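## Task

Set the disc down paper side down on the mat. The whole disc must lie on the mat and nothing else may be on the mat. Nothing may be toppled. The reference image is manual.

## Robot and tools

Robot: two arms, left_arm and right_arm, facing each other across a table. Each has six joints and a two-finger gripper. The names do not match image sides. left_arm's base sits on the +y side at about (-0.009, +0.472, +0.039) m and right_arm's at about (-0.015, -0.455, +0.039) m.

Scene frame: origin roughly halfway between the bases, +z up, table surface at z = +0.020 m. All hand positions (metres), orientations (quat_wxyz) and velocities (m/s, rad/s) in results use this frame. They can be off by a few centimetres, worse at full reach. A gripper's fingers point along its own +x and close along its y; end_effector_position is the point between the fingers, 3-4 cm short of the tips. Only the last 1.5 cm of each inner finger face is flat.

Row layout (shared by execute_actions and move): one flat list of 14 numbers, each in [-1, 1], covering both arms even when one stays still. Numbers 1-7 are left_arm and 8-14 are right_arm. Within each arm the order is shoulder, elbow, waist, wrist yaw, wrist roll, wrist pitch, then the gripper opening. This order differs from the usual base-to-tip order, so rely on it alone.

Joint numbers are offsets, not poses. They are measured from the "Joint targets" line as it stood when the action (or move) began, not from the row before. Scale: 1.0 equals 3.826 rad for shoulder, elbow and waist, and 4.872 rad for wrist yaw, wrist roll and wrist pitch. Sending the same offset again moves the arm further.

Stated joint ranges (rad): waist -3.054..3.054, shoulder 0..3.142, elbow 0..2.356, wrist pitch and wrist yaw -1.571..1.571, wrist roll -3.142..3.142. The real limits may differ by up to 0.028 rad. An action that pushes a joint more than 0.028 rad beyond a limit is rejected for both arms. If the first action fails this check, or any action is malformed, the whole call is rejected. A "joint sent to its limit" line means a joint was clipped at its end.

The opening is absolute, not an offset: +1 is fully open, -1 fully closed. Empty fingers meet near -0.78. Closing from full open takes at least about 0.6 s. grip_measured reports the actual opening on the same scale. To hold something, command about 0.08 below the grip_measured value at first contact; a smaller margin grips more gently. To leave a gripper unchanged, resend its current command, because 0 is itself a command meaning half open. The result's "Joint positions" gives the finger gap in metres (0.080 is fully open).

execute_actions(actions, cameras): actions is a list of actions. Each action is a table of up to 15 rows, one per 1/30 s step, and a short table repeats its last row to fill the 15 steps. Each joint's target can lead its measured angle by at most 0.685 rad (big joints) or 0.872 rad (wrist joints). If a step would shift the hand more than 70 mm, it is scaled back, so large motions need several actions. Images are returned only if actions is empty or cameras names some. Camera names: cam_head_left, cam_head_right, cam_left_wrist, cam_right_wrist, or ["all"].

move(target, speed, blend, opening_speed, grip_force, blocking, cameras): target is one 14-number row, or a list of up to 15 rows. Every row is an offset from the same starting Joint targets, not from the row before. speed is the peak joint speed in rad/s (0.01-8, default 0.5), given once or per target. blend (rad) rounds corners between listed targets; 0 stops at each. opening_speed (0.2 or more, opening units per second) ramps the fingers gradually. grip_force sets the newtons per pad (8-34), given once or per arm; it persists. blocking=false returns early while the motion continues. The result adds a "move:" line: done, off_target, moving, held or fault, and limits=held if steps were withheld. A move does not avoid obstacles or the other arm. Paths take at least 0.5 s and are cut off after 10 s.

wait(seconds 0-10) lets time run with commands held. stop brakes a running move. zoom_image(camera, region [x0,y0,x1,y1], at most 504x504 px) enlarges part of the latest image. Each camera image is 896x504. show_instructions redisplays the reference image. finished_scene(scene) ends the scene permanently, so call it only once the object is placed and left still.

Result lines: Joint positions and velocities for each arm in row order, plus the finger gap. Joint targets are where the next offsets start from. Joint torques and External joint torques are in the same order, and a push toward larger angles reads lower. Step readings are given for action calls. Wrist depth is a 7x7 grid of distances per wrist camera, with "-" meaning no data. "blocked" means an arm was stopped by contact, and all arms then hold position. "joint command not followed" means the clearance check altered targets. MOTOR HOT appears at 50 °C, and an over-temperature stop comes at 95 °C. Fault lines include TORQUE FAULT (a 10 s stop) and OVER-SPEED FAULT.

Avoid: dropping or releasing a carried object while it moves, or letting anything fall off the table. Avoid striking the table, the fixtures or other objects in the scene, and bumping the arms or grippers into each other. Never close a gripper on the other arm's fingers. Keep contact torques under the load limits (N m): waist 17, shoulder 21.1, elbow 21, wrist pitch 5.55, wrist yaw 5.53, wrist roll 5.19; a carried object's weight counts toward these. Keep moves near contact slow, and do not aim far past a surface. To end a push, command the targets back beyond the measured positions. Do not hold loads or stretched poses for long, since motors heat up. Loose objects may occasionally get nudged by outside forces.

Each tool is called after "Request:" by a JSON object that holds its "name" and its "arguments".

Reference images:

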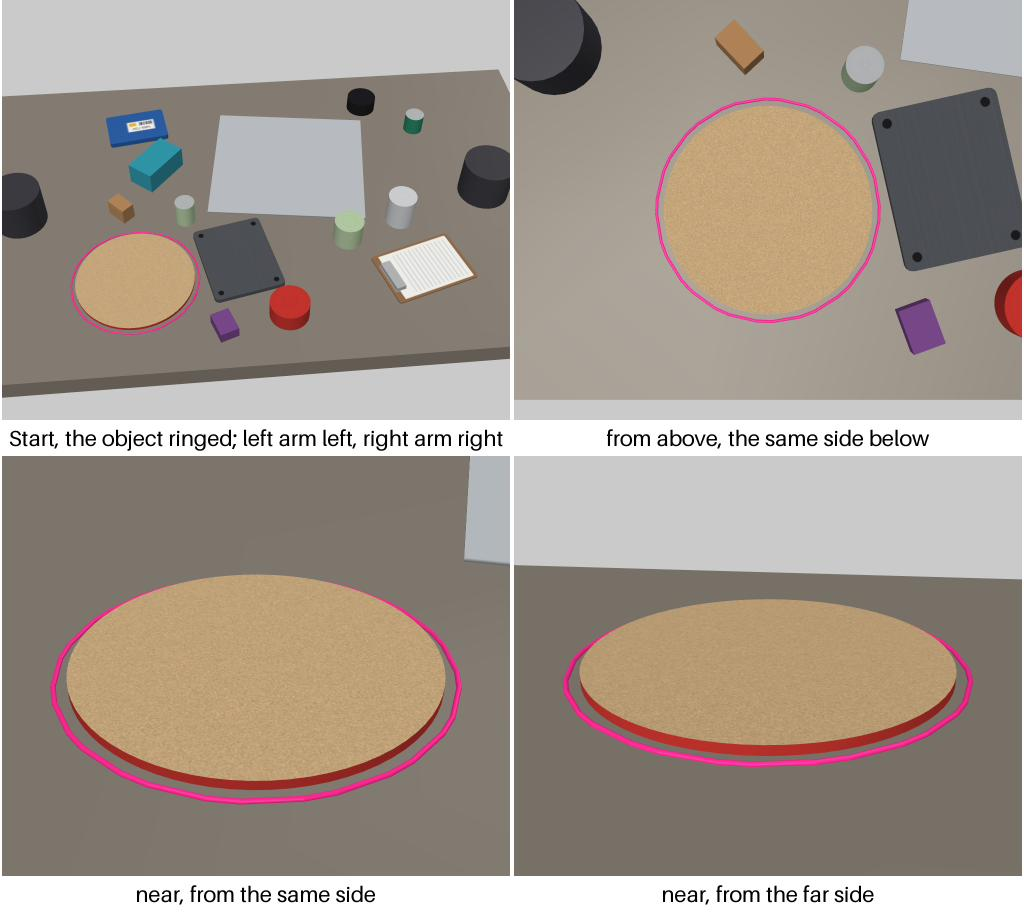

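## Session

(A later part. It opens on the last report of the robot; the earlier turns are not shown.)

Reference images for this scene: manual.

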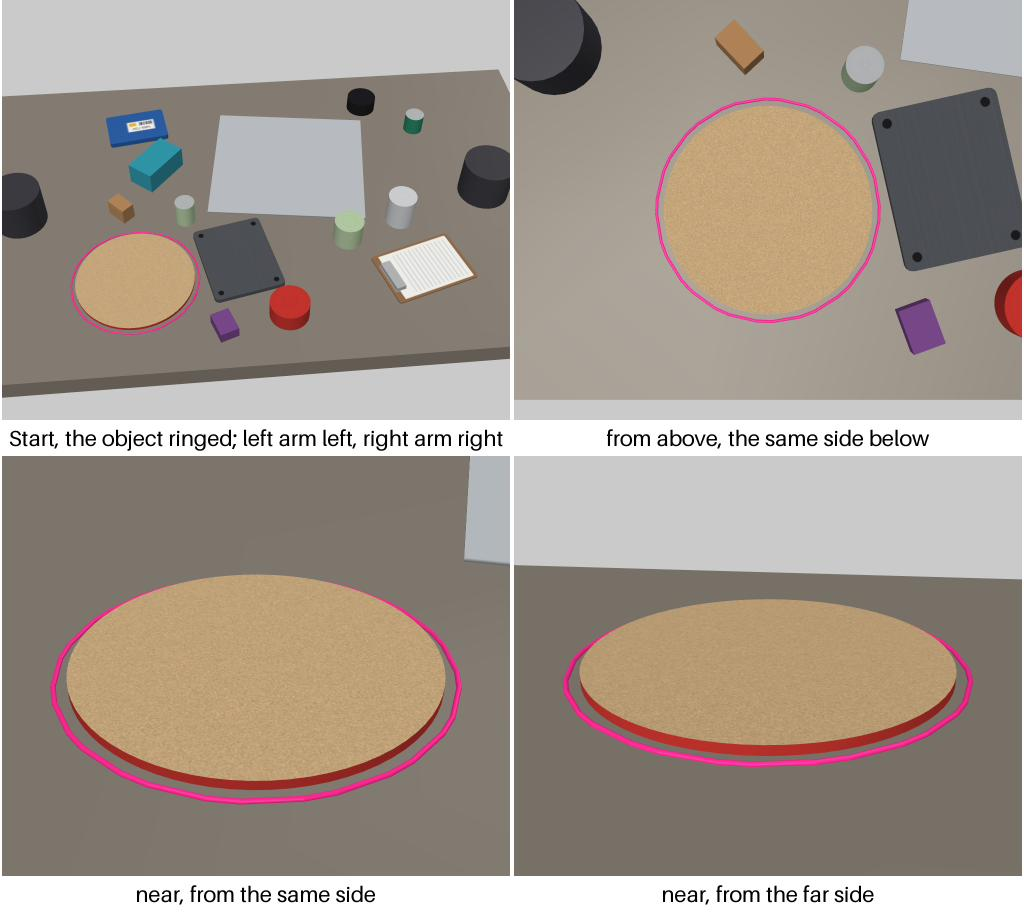

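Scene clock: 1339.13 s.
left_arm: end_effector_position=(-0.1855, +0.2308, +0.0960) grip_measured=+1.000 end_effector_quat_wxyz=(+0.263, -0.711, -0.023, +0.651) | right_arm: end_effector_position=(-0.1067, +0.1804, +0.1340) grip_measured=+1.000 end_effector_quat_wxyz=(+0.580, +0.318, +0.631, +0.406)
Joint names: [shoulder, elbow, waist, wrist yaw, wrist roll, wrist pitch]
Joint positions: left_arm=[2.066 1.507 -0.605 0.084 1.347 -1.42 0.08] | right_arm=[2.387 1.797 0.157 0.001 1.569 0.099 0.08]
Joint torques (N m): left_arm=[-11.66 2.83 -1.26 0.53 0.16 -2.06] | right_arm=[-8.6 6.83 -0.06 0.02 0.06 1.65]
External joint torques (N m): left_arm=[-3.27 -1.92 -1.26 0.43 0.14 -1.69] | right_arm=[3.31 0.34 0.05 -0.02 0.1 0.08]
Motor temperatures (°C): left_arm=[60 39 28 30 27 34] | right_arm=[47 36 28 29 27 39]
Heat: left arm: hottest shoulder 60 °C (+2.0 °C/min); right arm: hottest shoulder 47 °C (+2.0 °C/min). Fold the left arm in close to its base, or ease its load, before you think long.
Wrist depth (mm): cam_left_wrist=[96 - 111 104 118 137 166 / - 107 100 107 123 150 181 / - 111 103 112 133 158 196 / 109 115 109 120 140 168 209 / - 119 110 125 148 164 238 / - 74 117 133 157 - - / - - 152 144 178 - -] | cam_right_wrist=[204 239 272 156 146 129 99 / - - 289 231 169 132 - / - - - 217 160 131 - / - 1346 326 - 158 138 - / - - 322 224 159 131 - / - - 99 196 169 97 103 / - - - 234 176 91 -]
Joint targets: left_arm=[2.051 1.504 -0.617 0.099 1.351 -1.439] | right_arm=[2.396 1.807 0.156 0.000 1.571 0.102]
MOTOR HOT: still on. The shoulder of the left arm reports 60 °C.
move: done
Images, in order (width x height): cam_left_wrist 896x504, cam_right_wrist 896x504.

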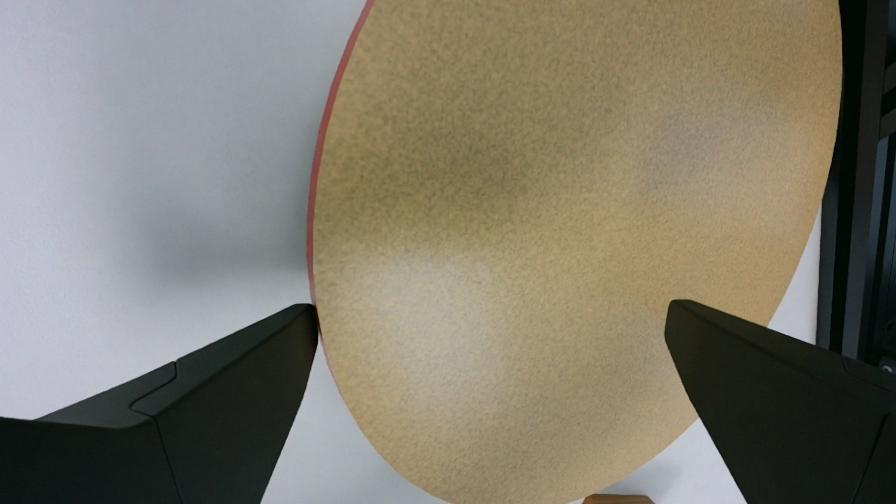

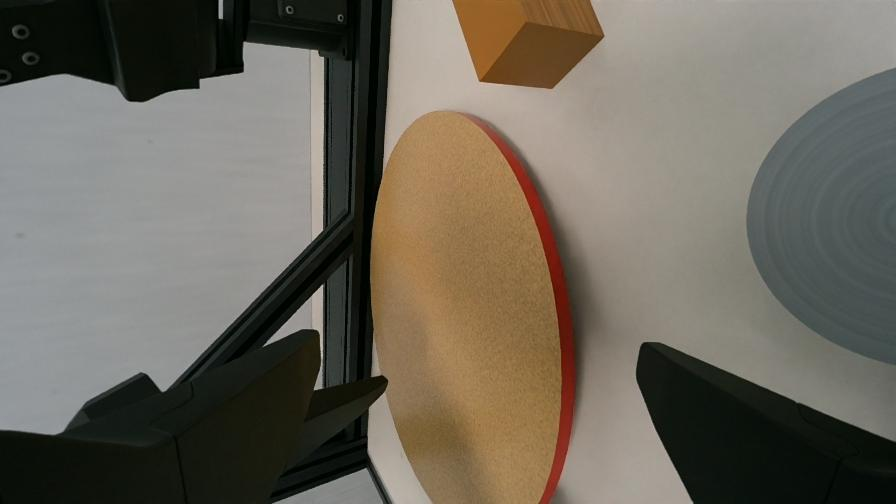

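Request:
{"name": "move", "arguments": {"target": [-0.0107,0.0084,-0.0004,0,0,-0.0164,1,0,0,0,0,0,0,1], "speed": 0.05, "cameras": ["cam_right_wrist","cam_left_wrist"]}}

Scene clock: 1347.50 s.
left_arm: end_effector_position=(-0.1831, +0.2344, +0.1202) grip_measured=+1.000 end_effector_quat_wxyz=(+0.263, -0.711, -0.022, +0.652) | right_arm: end_effector_position=(-0.1067, +0.1804, +0.1340) grip_measured=+1.000 end_effector_quat_wxyz=(+0.580, +0.318, +0.631, +0.406)
Joint names: [shoulder, elbow, waist, wrist yaw, wrist roll, wrist pitch]
Joint positions: left_arm=[2.023 1.543 -0.605 0.084 1.347 -1.497 0.08] | right_arm=[2.387 1.797 0.157 0.001 1.569 0.099 0.08]
Joint torques (N m): left_arm=[-11.17 2.64 -1.4 0.54 0.16 -2.26] | right_arm=[-8.6 6.82 -0.05 0.02 0.05 1.65]
External joint torques (N m): left_arm=[-3.01 -2.19 -1.41 0.45 0.14 -1.87] | right_arm=[3.3 0.34 -0.07 -0.01 0.1 0.08]
Motor temperatures (°C): left_arm=[58 38 28 30 27 37] | right_arm=[47 37 28 29 27 39]
Heat: left arm: hottest shoulder 58 °C (-1.0 °C/min); right arm: hottest shoulder 47 °C (+2.0 °C/min). Fold the left arm in close to its base, or ease its load, before you think long.
Wrist depth (mm): cam_left_wrist=[- 122 130 109 - 175 180 / 119 128 100 113 135 178 196 / 124 131 104 118 142 192 225 / - 140 110 126 145 205 244 / 136 143 111 130 162 197 254 / - 74 117 137 167 - - / - - 182 149 217 - -] | cam_right_wrist=[207 239 271 226 146 127 99 / - - 290 218 168 132 - / - - - 204 160 132 - / - - - 185 169 138 - / - - - 185 176 131 - / - - 97 184 186 97 103 / - - - 167 200 91 -]
Joint targets: left_arm=[2.010 1.537 -0.618 0.099 1.351 -1.519] | right_arm=[2.396 1.807 0.156 0.000 1.571 0.102]
MOTOR HOT: still on. The shoulder of the left arm reports 58 °C.
move: done
Images, in order (width x height): cam_left_wrist 896x504, cam_right_wrist 896x504.

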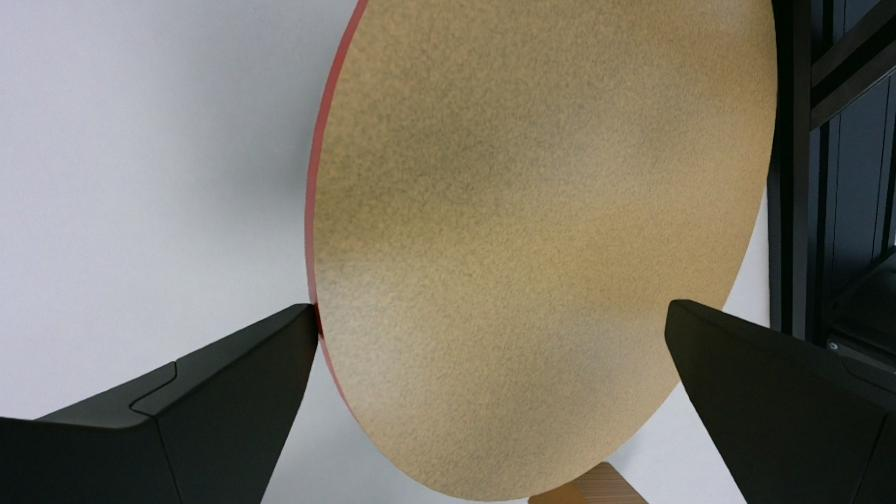

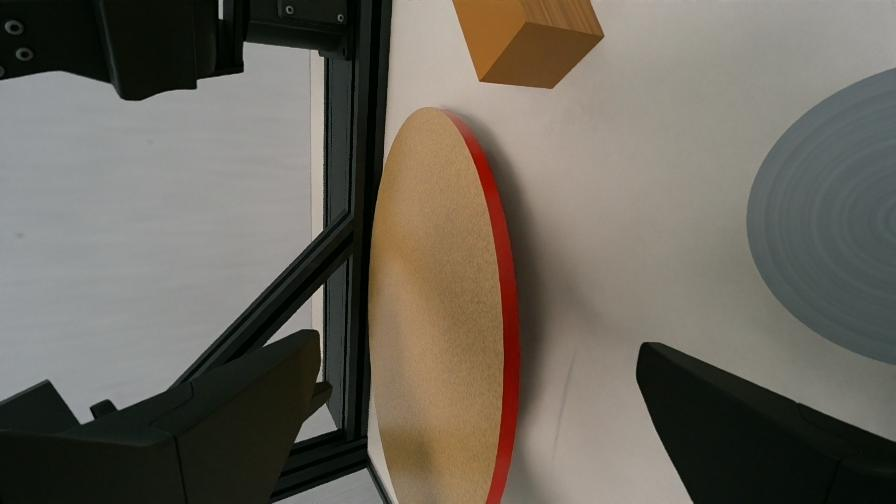

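Request:
{"name": "move", "arguments": {"target": [[-0.0050,0,0,0,0,-0.0047,1,0,0,0,0,0,0,1],[-0.0050,0,0,0,0,-0.0047,1,0.0500,0.0740,0,0,0,-0.0055,1]], "speed": [0.04,0.2], "cameras": ["cam_right_wrist","cam_left_wrist"]}}

Scene clock: 1506.60 s.
left_arm: end_effector_position=(-0.1816, +0.2367, +0.1281) grip_measured=+1.000 end_effector_quat_wxyz=(+0.261, -0.711, -0.020, +0.653) | right_arm: end_effector_position=(-0.1131, +0.2241, +0.1331) grip_measured=+1.000 end_effector_quat_wxyz=(+0.564, +0.341, +0.619, +0.427)
Joint names: [shoulder, elbow, waist, wrist yaw, wrist roll, wrist pitch]
Joint positions: left_arm=[2.002 1.546 -0.605 0.084 1.347 -1.517 0.08] | right_arm=[2.571 2.078 0.157 0.001 1.569 0.076 0.08]
Joint torques (N m): left_arm=[-10.8 2.35 -1.43 0.54 0.16 -2.47] | right_arm=[-8.78 7.14 -0.03 0.02 0.04 1.41]
External joint torques (N m): left_arm=[-2.78 -2.51 -1.38 0.44 0.14 -2.11] | right_arm=[4.18 0.45 0.08 -0.02 0.09 -0.21]
Motor temperatures (°C): left_arm=[64 36 29 31 27 42] | right_arm=[49 38 28 29 27 41]
Heat: left arm: hottest shoulder 64 °C (+1.0 °C/min); right arm: hottest shoulder 49 °C (+0.0 °C/min). Fold the left arm in close to its base, or ease its load, before you think long.
Wrist depth (mm): cam_left_wrist=[121 131 136 111 137 174 188 / 127 135 102 113 140 190 212 / 131 137 105 118 146 204 236 / 137 146 110 128 161 223 255 / 143 151 112 132 168 99 254 / - 74 100 139 184 - - / - - 189 157 214 - -] | cam_right_wrist=[179 207 247 236 113 110 98 / - - - 228 164 121 99 / - - - 194 144 123 92 / - - - 217 134 125 104 / - - - 162 123 127 100 / - - 90 - 119 97 98 / - - 135 172 128 86 -]
Joint targets: left_arm=[1.991 1.536 -0.618 0.099 1.351 -1.542] | right_arm=[2.587 2.090 0.156 0.000 1.571 0.075]
MOTOR HOT: still on. The shoulder of the left arm reports 64 °C.
move: done
Images, in order (width x height): cam_left_wrist 896x504, cam_right_wrist 896x504.

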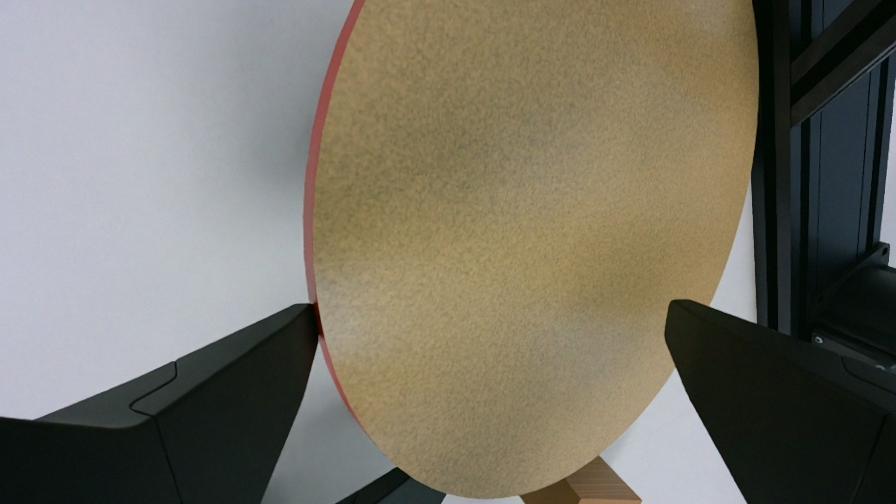

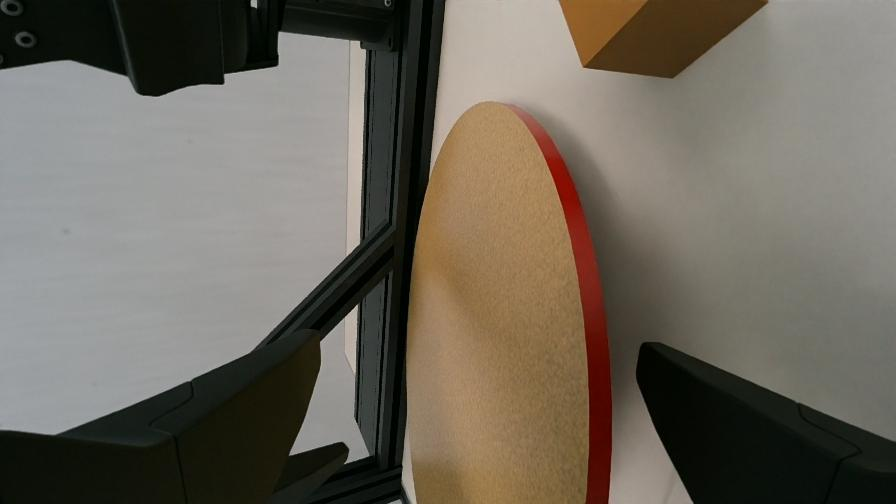

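Request:
{"name": "move", "arguments": {"target": [0,0,0,0,0,0,1,0.0165,0.0264,0,0,0,-0.0044,1], "speed": 0.12, "cameras": ["cam_right_wrist"]}}

Request:
{"name": "zoom_image", "arguments": {"camera": "cam_right_wrist", "region": [540, 240, 740, 430]}}

Scene clock: 1537.70 s.
left_arm: end_effector_position=(-0.1816, +0.2367, +0.1281) grip_measured=+1.000 end_effector_quat_wxyz=(+0.261, -0.711, -0.020, +0.653) | right_arm: end_effector_position=(-0.1148, +0.2361, +0.1314) grip_measured=+1.000 end_effector_quat_wxyz=(+0.561, +0.347, +0.616, +0.432)
Joint names: [shoulder, elbow, waist, wrist yaw, wrist roll, wrist pitch]
Joint positions: left_arm=[2.002 1.546 -0.605 0.084 1.347 -1.517 0.08] | right_arm=[2.634 2.178 0.157 0.001 1.569 0.054 0.08]
Joint torques (N m): left_arm=[-10.8 2.34 -1.44 0.54 0.16 -2.47] | right_arm=[-8.97 7.06 -0.04 0.02 0.04 1.42]
External joint torques (N m): left_arm=[-2.76 -2.53 -1.36 0.44 0.14 -2.1] | right_arm=[4.19 0.38 0 -0.02 0.09 -0.18]
Motor temperatures (°C): left_arm=[66 36 29 31 27 43] | right_arm=[51 38 28 29 27 40]
Heat: left arm: hottest shoulder 66 °C (+2.0 °C/min); right arm: hottest shoulder 51 °C (+2.0 °C/min). Fold the left arm in close to its base, or ease its load, before you think long. Fold the right arm in close to its base, or ease its load, before you think long.
Wrist depth (mm): cam_left_wrist=[121 - 136 111 137 174 185 / 126 135 102 113 140 189 215 / 131 137 105 118 146 202 236 / 137 146 110 127 161 215 258 / 143 151 111 132 168 206 254 / - 74 115 138 185 - - / - - 188 152 219 - -] | cam_right_wrist=[173 192 241 227 165 97 96 / - - 418 230 160 115 95 / - - 432 235 142 121 93 / - - 1399 170 118 123 92 / - - - 168 113 125 98 / - - 90 182 113 97 98 / - - - 178 103 86 -]
Joint targets: left_arm=[1.991 1.536 -0.618 0.099 1.351 -1.542] | right_arm=[2.651 2.191 0.156 0.000 1.571 0.054]
MOTOR HOT: the shoulder of the right arm reports 51 °C; the controller stops that arm at 95 °C. To cool a motor, set the load down, stop pushing, or move to a pose that needs little force.
MOTOR HOT: still on. The shoulder of the left arm reports 66 °C.
move: done
Images, in order (width x height): cam_right_wrist 896x504.

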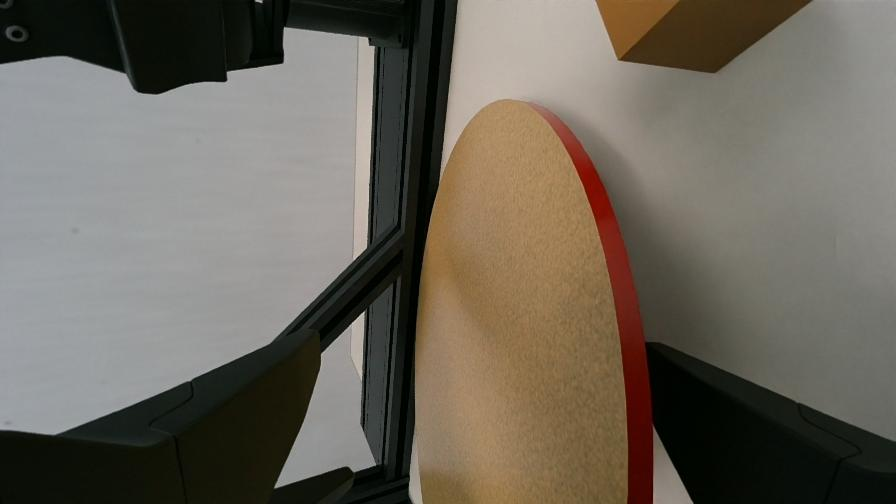

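Scaled by 2.520 from the camera's 896x504 image, which has a finer 1280x720 frame.

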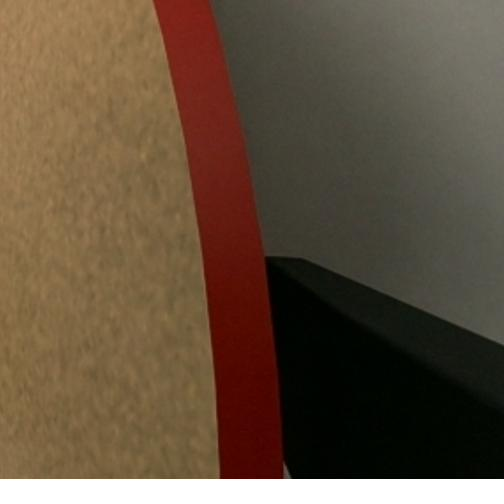

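Request:
{"name": "move", "arguments": {"target": [[0,0,0,0,0,0,1,0.0060,0.0117,0,0,0,-0.0044,1],[0,0,0,0,0,0,1,0.0060,0.0117,0,0,0,-0.0044,-0.75]], "speed": [0.08,0.1], "opening_speed": 0.4, "grip_force": [34, 12], "cameras": ["cam_right_wrist","cam_left_wrist","cam_head_left"]}}

Scene clock: 1555.57 s.
left_arm: end_effector_position=(-0.1827, +0.2426, +0.1328) grip_measured=+1.000 end_effector_quat_wxyz=(+0.269, -0.709, -0.023, +0.652) | right_arm: end_effector_position=(-0.1153, +0.2405, +0.1252) grip_measured=-0.608 end_effector_quat_wxyz=(+0.562, +0.344, +0.617, +0.429)
Joint names: [shoulder, elbow, waist, wrist yaw, wrist roll, wrist pitch]
Joint positions: left_arm=[1.992 1.546 -0.615 0.094 1.347 -1.538 0.08] | right_arm=[2.669 2.227 0.157 0 1.569 0.031 0.008]
Joint torques (N m): left_arm=[-9.49 2.32 -0.32 0.25 0.16 -0.92] | right_arm=[-10.25 6.9 -0.02 0.04 0.04 1.53]
External joint torques (N m): left_arm=[-1.5 -2.57 -0.28 0.14 0.14 -0.54] | right_arm=[3.07 0.17 -0.05 0.02 0.09 -0.09]
Motor temperatures (°C): left_arm=[65 36 29 31 27 44] | right_arm=[51 38 28 29 27 40]
Heat: left arm: hottest shoulder 65 °C (+1.0 °C/min); right arm: hottest shoulder 51 °C (+2.0 °C/min). Fold the left arm in close to its base, or ease its load, before you think long. Fold the right arm in close to its base, or ease its load, before you think long.
Wrist depth (mm): cam_left_wrist=[124 136 137 111 142 188 180 / 129 138 96 113 143 200 224 / 134 142 96 115 142 220 249 / 140 149 96 120 147 228 267 / 146 154 100 123 156 99 253 / - 74 101 125 161 - - / - - 193 134 149 - -] | cam_right_wrist=[171 196 233 219 159 95 90 / - - - 205 162 114 93 / - - - 196 165 116 92 / - 1257 - 140 161 118 93 / - - - 139 163 119 91 / - - - 81 151 118 95 / - - - - - - -]
Joint targets: left_arm=[1.991 1.537 -0.618 0.099 1.351 -1.542] | right_arm=[2.674 2.236 0.156 0.000 1.571 0.032]
MOTOR HOT: still on. The shoulder of the left arm reports 65 °C.
MOTOR HOT: still on. The shoulder of the right arm reports 51 °C.
grip_force (N): 34, 12
move: done
Images, in order (width x height): cam_head_left 896x504, cam_left_wrist 896x504, cam_right_wrist 896x504.

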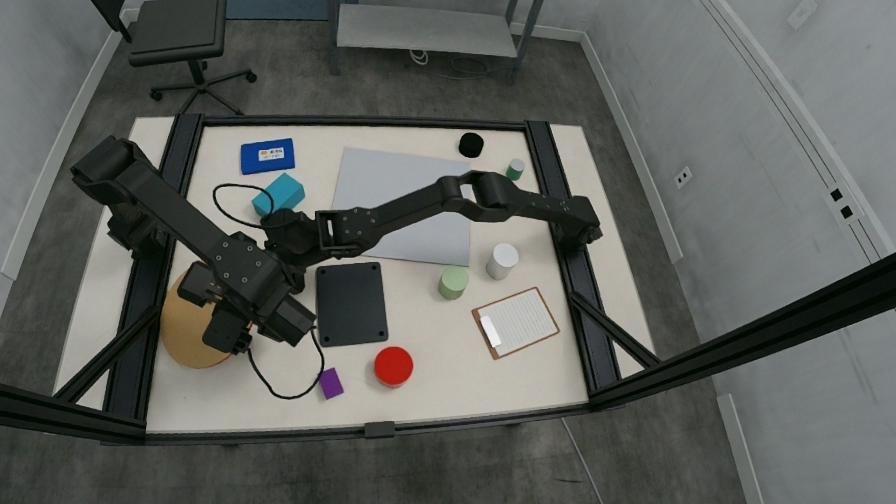

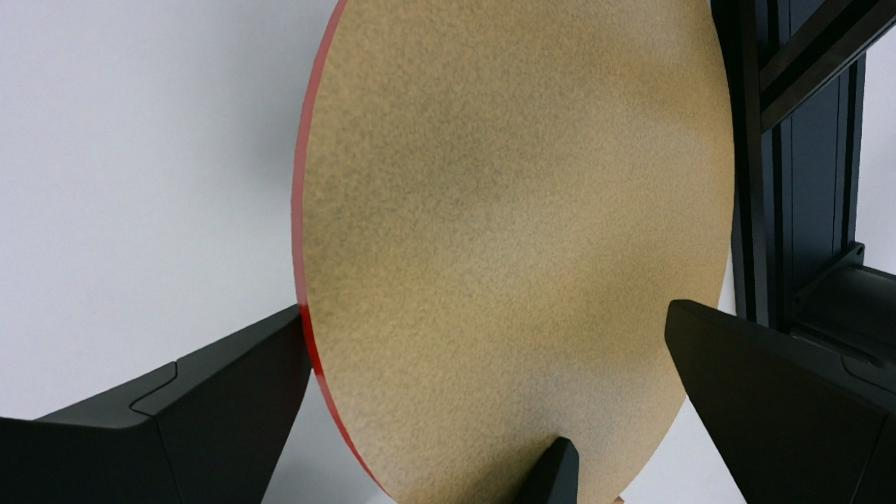

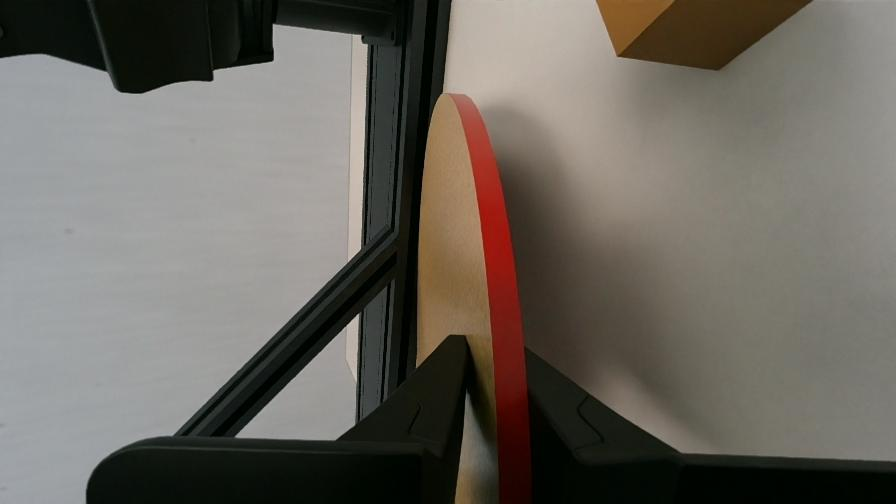

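Request:
{"name": "move", "arguments": {"target": [[0.0621,0.0998,-0.0058,0,0,-0.0047,1,0,0,0,0,0,0,-0.78],[-0.2263,0.0962,-0.0815,0,0,0.0343,1,0,0,0,0,0,0,-0.78]], "speed": [0.15,0.8], "blend": [0.03,0], "grip_force": 34, "cameras": ["cam_right_wrist","cam_head_left","cam_head_right"]}}

Scene clock: 1577.20 s.
left_arm: end_effector_position=(-0.1897, +0.3501, +0.4743) grip_measured=+1.000 end_effector_quat_wxyz=(+0.037, +0.378, -0.489, -0.785) | right_arm: end_effector_position=(-0.1142, +0.2421, +0.1297) grip_measured=-0.660 end_effector_quat_wxyz=(+0.560, +0.349, +0.615, +0.433)
Joint names: [shoulder, elbow, waist, wrist yaw, wrist roll, wrist pitch]
Joint positions: left_arm=[1.125 1.909 -0.927 0.097 1.347 -1.378 0.08] | right_arm=[2.669 2.235 0.155 0 1.57 0.038 0.005]
Joint torques (N m): left_arm=[-1.3 2.49 -0.47 0.12 0.1 1.69] | right_arm=[-10.27 6.09 0.17 0.06 0.01 1.1]
External joint torques (N m): left_arm=[-0.37 -1.74 -0.47 0.06 0.14 0.15] | right_arm=[3.09 -0.64 0.17 0.03 0.06 -0.52]
Motor temperatures (°C): left_arm=[59 36 28 30 27 40] | right_arm=[54 39 28 29 27 40]
Heat: left arm: hottest shoulder 59 °C (-6.1 °C/min); right arm: hottest shoulder 54 °C (+4.1 °C/min). Fold the left arm in close to its base, or ease its load, before you think long. Fold the right arm in close to its base, or ease its load, before you think long.
Wrist depth (mm): cam_left_wrist=[- - 1695 2207 1621 1397 1210 / - - - 2264 1890 1459 418 / - - - 2680 1837 1307 418 / - - - 2601 1931 - 372 / - - 2153 2502 - 99 347 / - 74 856 - - - - / - - - - 561 - -] | cam_right_wrist=[192 197 238 226 168 93 95 / - - - 236 173 120 98 / - 1225 1346 264 160 122 99 / - - - - 171 125 92 / 1283 1511 281 - 174 126 99 / 1207 - - 81 160 123 99 / - - - - - 124 -]
Joint targets: left_arm=[1.125 1.905 -0.930 0.099 1.351 -1.375] | right_arm=[2.674 2.235 0.156 0.000 1.571 0.032]
MOTOR HOT: still on. The shoulder of the left arm reports 59 °C.
MOTOR HOT: still on. The shoulder of the right arm reports 54 °C.
move: done; blend cut to 0 rad at target 1
Images, in order (width x height): cam_head_left 896x504, cam_head_right 896x504, cam_right_wrist 896x504.

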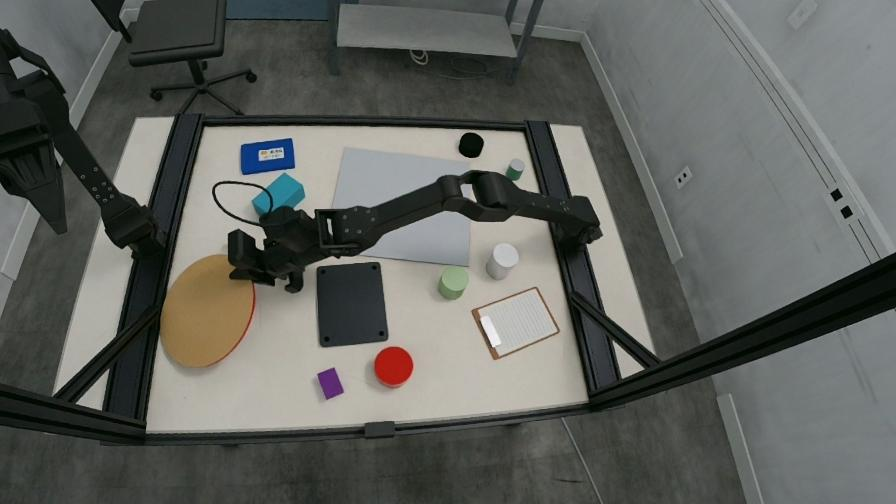

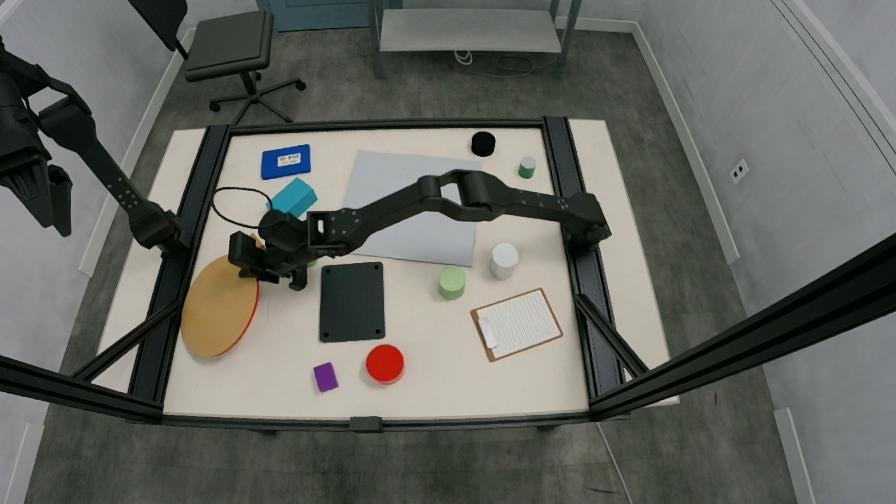

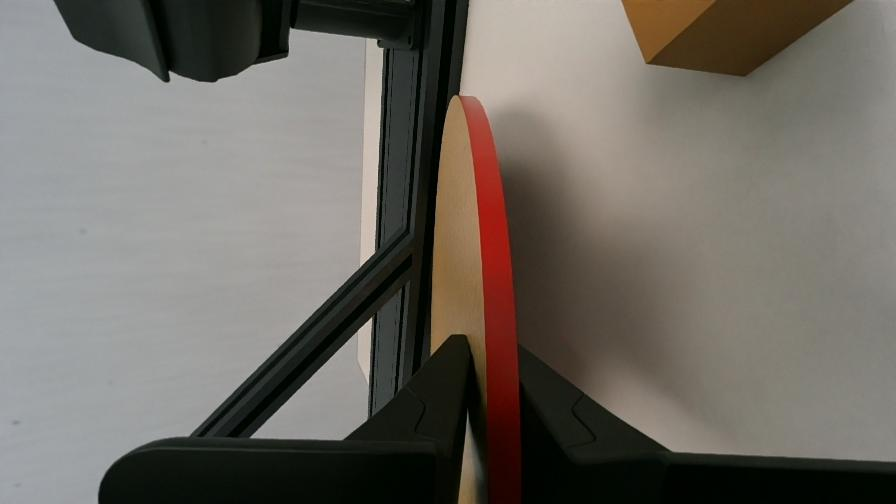

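Request:
{"name": "move", "arguments": {"target": [[0,0,0,0,0,0,1,-0.1067,-0.1024,0,0,0,-0.0019,-0.78],[0,0,0,0,0,0,1,-0.2607,-0.2165,-0.0408,0,0,-0.0332,-0.78]], "speed": [0.15,0.45], "blend": [0.03,0], "cameras": ["cam_right_wrist","cam_head_left"]}}

Scene clock: 1603.50 s.
left_arm: end_effector_position=(-0.1897, +0.3501, +0.4743) grip_measured=+1.000 end_effector_quat_wxyz=(+0.037, +0.378, -0.489, -0.785) | right_arm: end_effector_position=(-0.0082, +0.0493, +0.2966) grip_measured=-0.668 end_effector_quat_wxyz=(+0.599, +0.383, +0.594, +0.375)
Joint names: [shoulder, elbow, waist, wrist yaw, wrist roll, wrist pitch]
Joint positions: left_arm=[1.125 1.909 -0.927 0.097 1.347 -1.378 0.08] | right_arm=[1.702 1.403 0 0 1.57 -0.139 0.005]
Joint torques (N m): left_arm=[-1.22 2.49 -0.39 0.13 0.1 1.68] | right_arm=[-8.9 6.53 0.03 0.04 0.02 2.18]
External joint torques (N m): left_arm=[-0.18 -1.79 -0.39 0.06 0.14 0.14] | right_arm=[-1.06 -0.31 -0.04 0.02 0.06 0.57]
Motor temperatures (°C): left_arm=[50 36 28 30 27 43] | right_arm=[58 37 28 29 27 39]
Heat: left arm: hottest shoulder 50 °C (-16.1 °C/min); right arm: hottest shoulder 58 °C (+8.1 °C/min). Fold the left arm in close to its base, or ease its load, before you think long. Fold the right arm in close to its base, or ease its load, before you think long.
Wrist depth (mm): cam_left_wrist=[1960 1903 - 2036 1728 1435 1205 / - - - 2207 1876 1435 403 / 2478 - 3502 2653 1890 1510 438 / 2101 - 2680 2627 1850 - - / - - - 2601 639 97 430 / - 74 2226 - - - - / - - - - - - -] | cam_right_wrist=[- - - - 378 252 229 / 375 408 1579 - 422 275 226 / - 422 449 458 369 294 237 / - - - - 390 301 238 / - - - - 417 313 242 / 323 - - 80 385 314 - / - - - - - - -]
Joint targets: left_arm=[1.125 1.905 -0.930 0.099 1.351 -1.375] | right_arm=[1.676 1.407 0.000 0.000 1.571 -0.129]
MOTOR HOT: still on. The shoulder of the left arm reports 50 °C.
MOTOR HOT: still on. The shoulder of the right arm reports 58 °C.
move: done
Images, in order (width x height): cam_head_left 896x504, cam_right_wrist 896x504.

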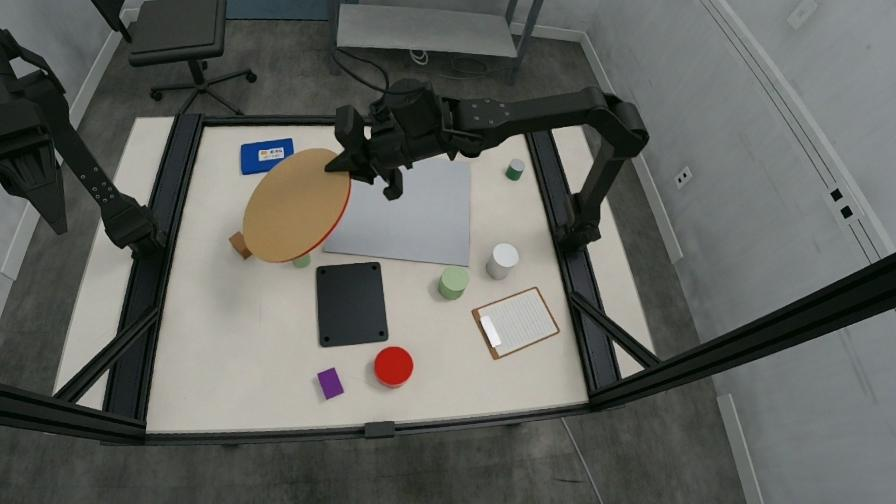

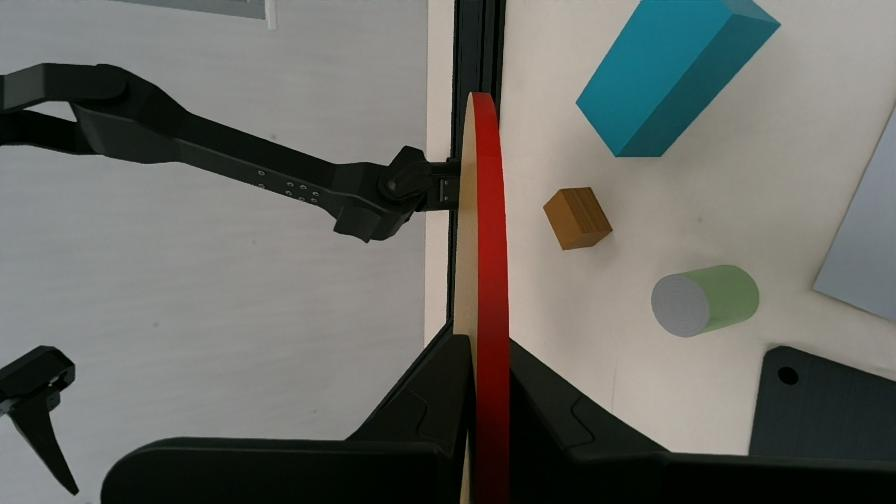

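Request:
{"name": "move", "arguments": {"target": [0,0,0,0,0,0,1,0,0,0,0,0.2933,0,-0.78], "speed": 0.8, "cameras": ["cam_head_left","cam_head_right"]}}

Scene clock: 1616.27 s.
left_arm: end_effector_position=(-0.1897, +0.3501, +0.4743) grip_measured=+1.000 end_effector_quat_wxyz=(+0.037, +0.378, -0.489, -0.785) | right_arm: end_effector_position=(-0.0082, +0.0493, +0.2966) grip_measured=-0.668 end_effector_quat_wxyz=(+0.203, +0.682, +0.695, -0.105)
Joint names: [shoulder, elbow, waist, wrist yaw, wrist roll, wrist pitch]
Joint positions: left_arm=[1.125 1.909 -0.927 0.097 1.347 -1.378 0.08] | right_arm=[1.702 1.403 0 0 2.997 -0.139 0.005]
Joint torques (N m): left_arm=[-1.23 2.49 -0.4 0.13 0.11 1.69] | right_arm=[-8.89 6.5 0.06 0.03 0.14 2.15]
External joint torques (N m): left_arm=[-0.39 -1.65 -0.4 0.07 0.14 0.17] | right_arm=[-1.2 -0.23 0.12 0.01 0.15 0.59]
Motor temperatures (°C): left_arm=[48 36 28 30 27 44] | right_arm=[55 38 28 29 27 40]
Heat: left arm: hottest shoulder 48 °C (-16.2 °C/min); right arm: hottest shoulder 55 °C (+3.0 °C/min). Fold the left arm in close to its base, or ease its load, before you think long. Fold the right arm in close to its base, or ease its load, before you think long.
Wrist depth (mm): cam_left_wrist=[1931 1960 2171 2052 1673 1435 1251 / - - - 2207 1931 1412 433 / - 2207 - 2680 1863 1368 - / - - - 2627 1931 - 441 / 1890 2153 2526 2708 - 98 398 / - 74 99 - - - - / - - - - 551 - -] | cam_right_wrist=[1130 407 352 340 327 313 287 / - 513 - 425 385 386 363 / - - - - - - 449 / 1687 - - - - - - / - - 1549 - - - - / - - - 80 1549 1549 - / - - - - - - -]
Joint targets: left_arm=[1.125 1.905 -0.930 0.099 1.351 -1.375] | right_arm=[1.676 1.407 0.000 0.000 3.000 -0.129]
MOTOR HOT: still on. The shoulder of the left arm reports 48 °C.
MOTOR HOT: still on. The shoulder of the right arm reports 55 °C.
move: done
Images, in order (width x height): cam_head_left 896x504, cam_head_right 896x504.

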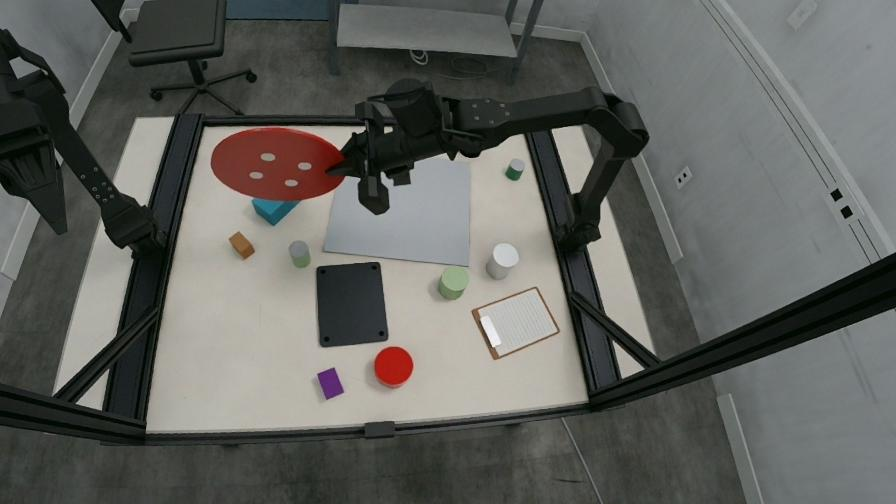

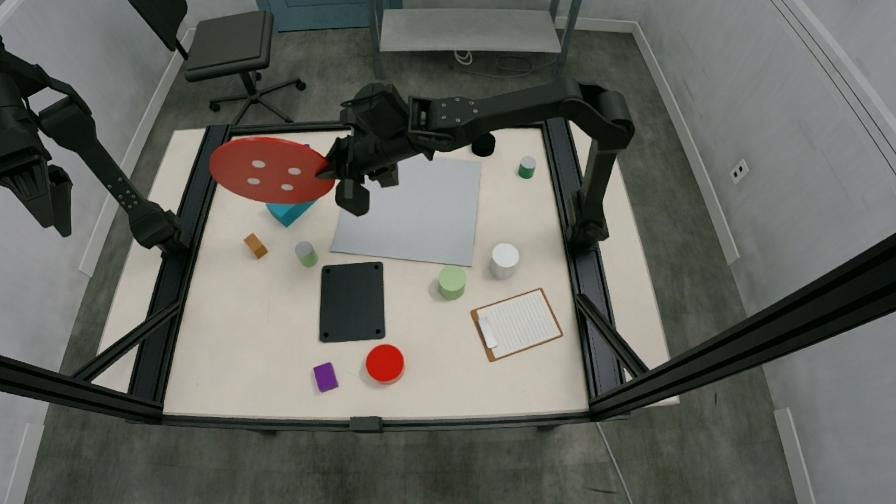

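Request:
{"name": "zoom_image", "arguments": {"camera": "cam_head_left", "region": [190, 110, 400, 230]}}

Scaled by 2.400 from the camera's 896x504 image, which has a finer 1280x720 frame.

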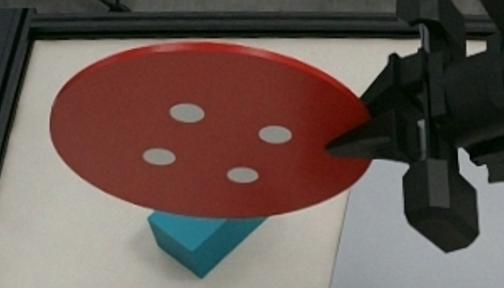

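Request:
{"name": "zoom_image", "arguments": {"camera": "cam_head_left", "region": [420, 120, 540, 200]}}

Request:
{"name": "zoom_image", "arguments": {"camera": "cam_head_right", "region": [430, 120, 550, 200]}}

Scaled by 4.200 from the camera's 896x504 image, which has a finer 1280x720 frame.

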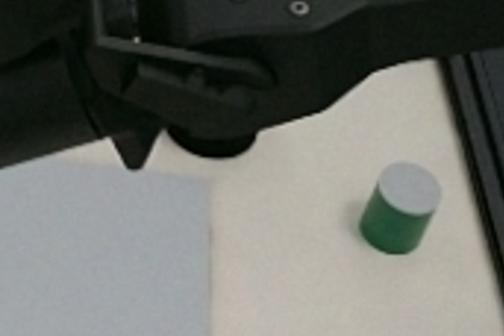

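Scaled by 4.200 from the camera's 896x504 image, which has a finer 1280x720 frame.

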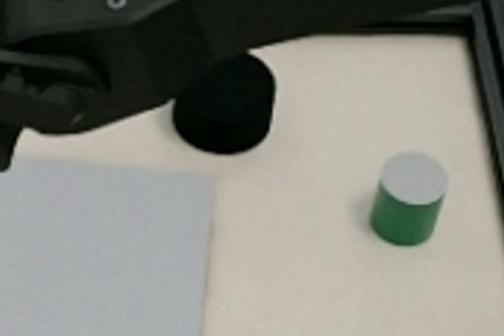

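Request:
{"name": "move", "arguments": {"target": [0,0,0,0,0,0,1,-0.0099,0.0710,-0.0325,0,-0.9382,-0.0845,-0.78], "speed": 1.1, "cameras": ["cam_head_left","cam_head_right","cam_right_wrist"]}}

Scene clock: 1689.00 s.
left_arm: end_effector_position=(-0.1897, +0.3501, +0.4743) grip_measured=+1.000 end_effector_quat_wxyz=(+0.037, +0.378, -0.489, -0.785) | right_arm: end_effector_position=(+0.0493, +0.0166, +0.3469) grip_measured=-0.668 end_effector_quat_wxyz=(+0.385, -0.639, -0.298, +0.595)
Joint names: [shoulder, elbow, waist, wrist yaw, wrist roll, wrist pitch]
Joint positions: left_arm=[1.125 1.909 -0.927 0.097 1.347 -1.378 0.08] | right_arm=[1.666 1.655 -0.122 0 -1.565 -0.549 0.005]
Joint torques (N m): left_arm=[-1.23 2.49 -0.4 0.13 0.1 1.68] | right_arm=[-8.67 8.51 -0.19 0 -0.12 1.95]
External joint torques (N m): left_arm=[-0.34 -1.71 -0.4 0.07 0.14 0.15] | right_arm=[-1.44 1.94 -0.19 0.02 -0.17 0.42]
Motor temperatures (°C): left_arm=[42 36 28 30 27 45] | right_arm=[53 39 28 29 27 45]
Heat: left arm: hottest wrist pitch 45 °C (+1.0 °C/min); right arm: hottest shoulder 53 °C (+0.0 °C/min). Fold the right arm in close to its base, or ease its load, before you think long.
Wrist depth (mm): cam_left_wrist=[- - - 2005 1706 1420 1216 / - 2345 - 2264 1876 1484 419 / - - 3019 2502 1975 1459 391 / 1695 - 2653 2653 1903 534 - / 1990 - 103 2502 - 473 - / - 74 - - - - - / - - - - - - -] | cam_right_wrist=[253 287 368 475 431 422 406 / 260 311 374 - - 422 387 / 263 322 360 493 - - - / 272 301 363 - - - - / 279 340 458 - - - - / 287 333 425 80 - - - / - - - - - - -]
Joint targets: left_arm=[1.125 1.905 -0.930 0.099 1.351 -1.375] | right_arm=[1.638 1.679 -0.124 0.000 -1.571 -0.541]
MOTOR HOT: still on. The shoulder of the right arm reports 53 °C.
MOTOR HOT: cleared for the motors of the left arm.
move: done
Images, in order (width x height): cam_head_left 896x504, cam_head_right 896x504, cam_right_wrist 896x504.

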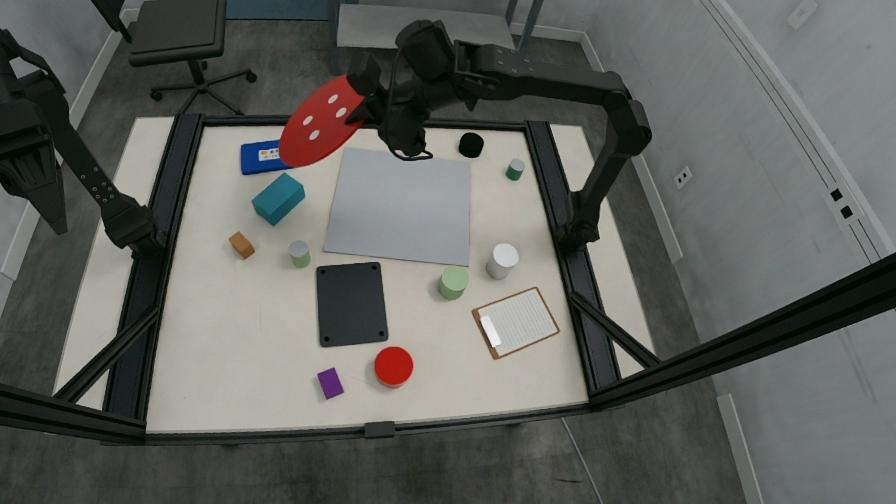

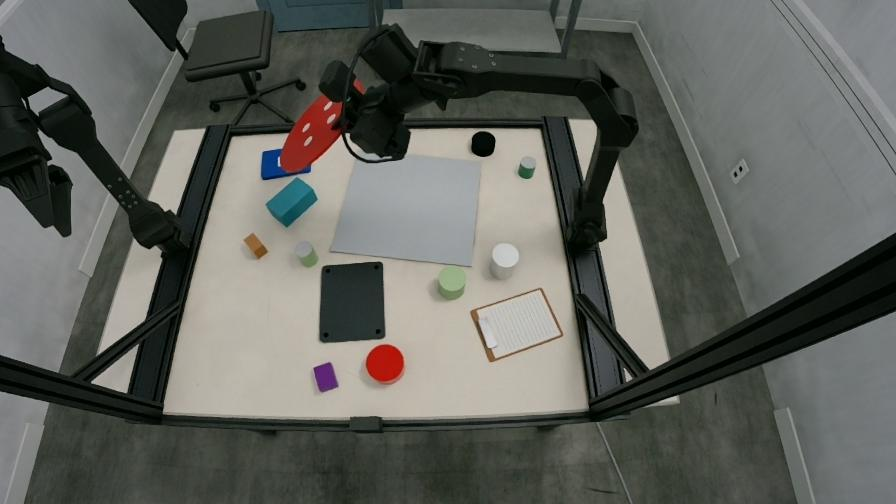

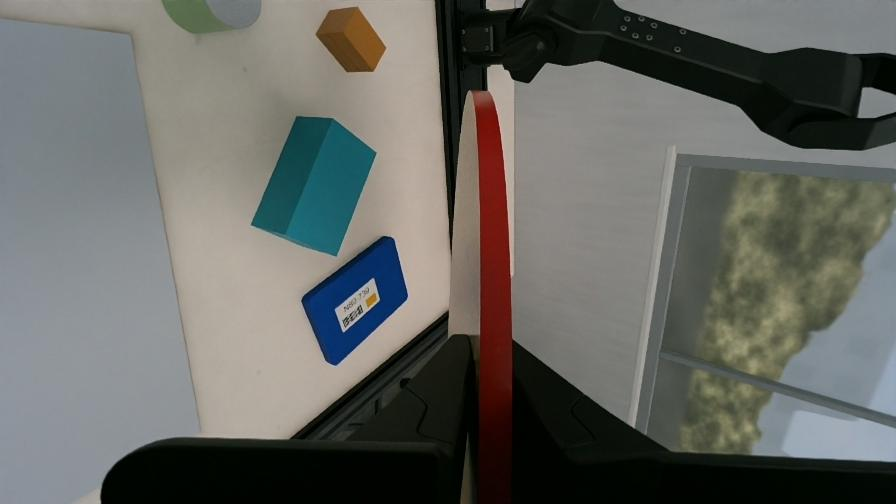

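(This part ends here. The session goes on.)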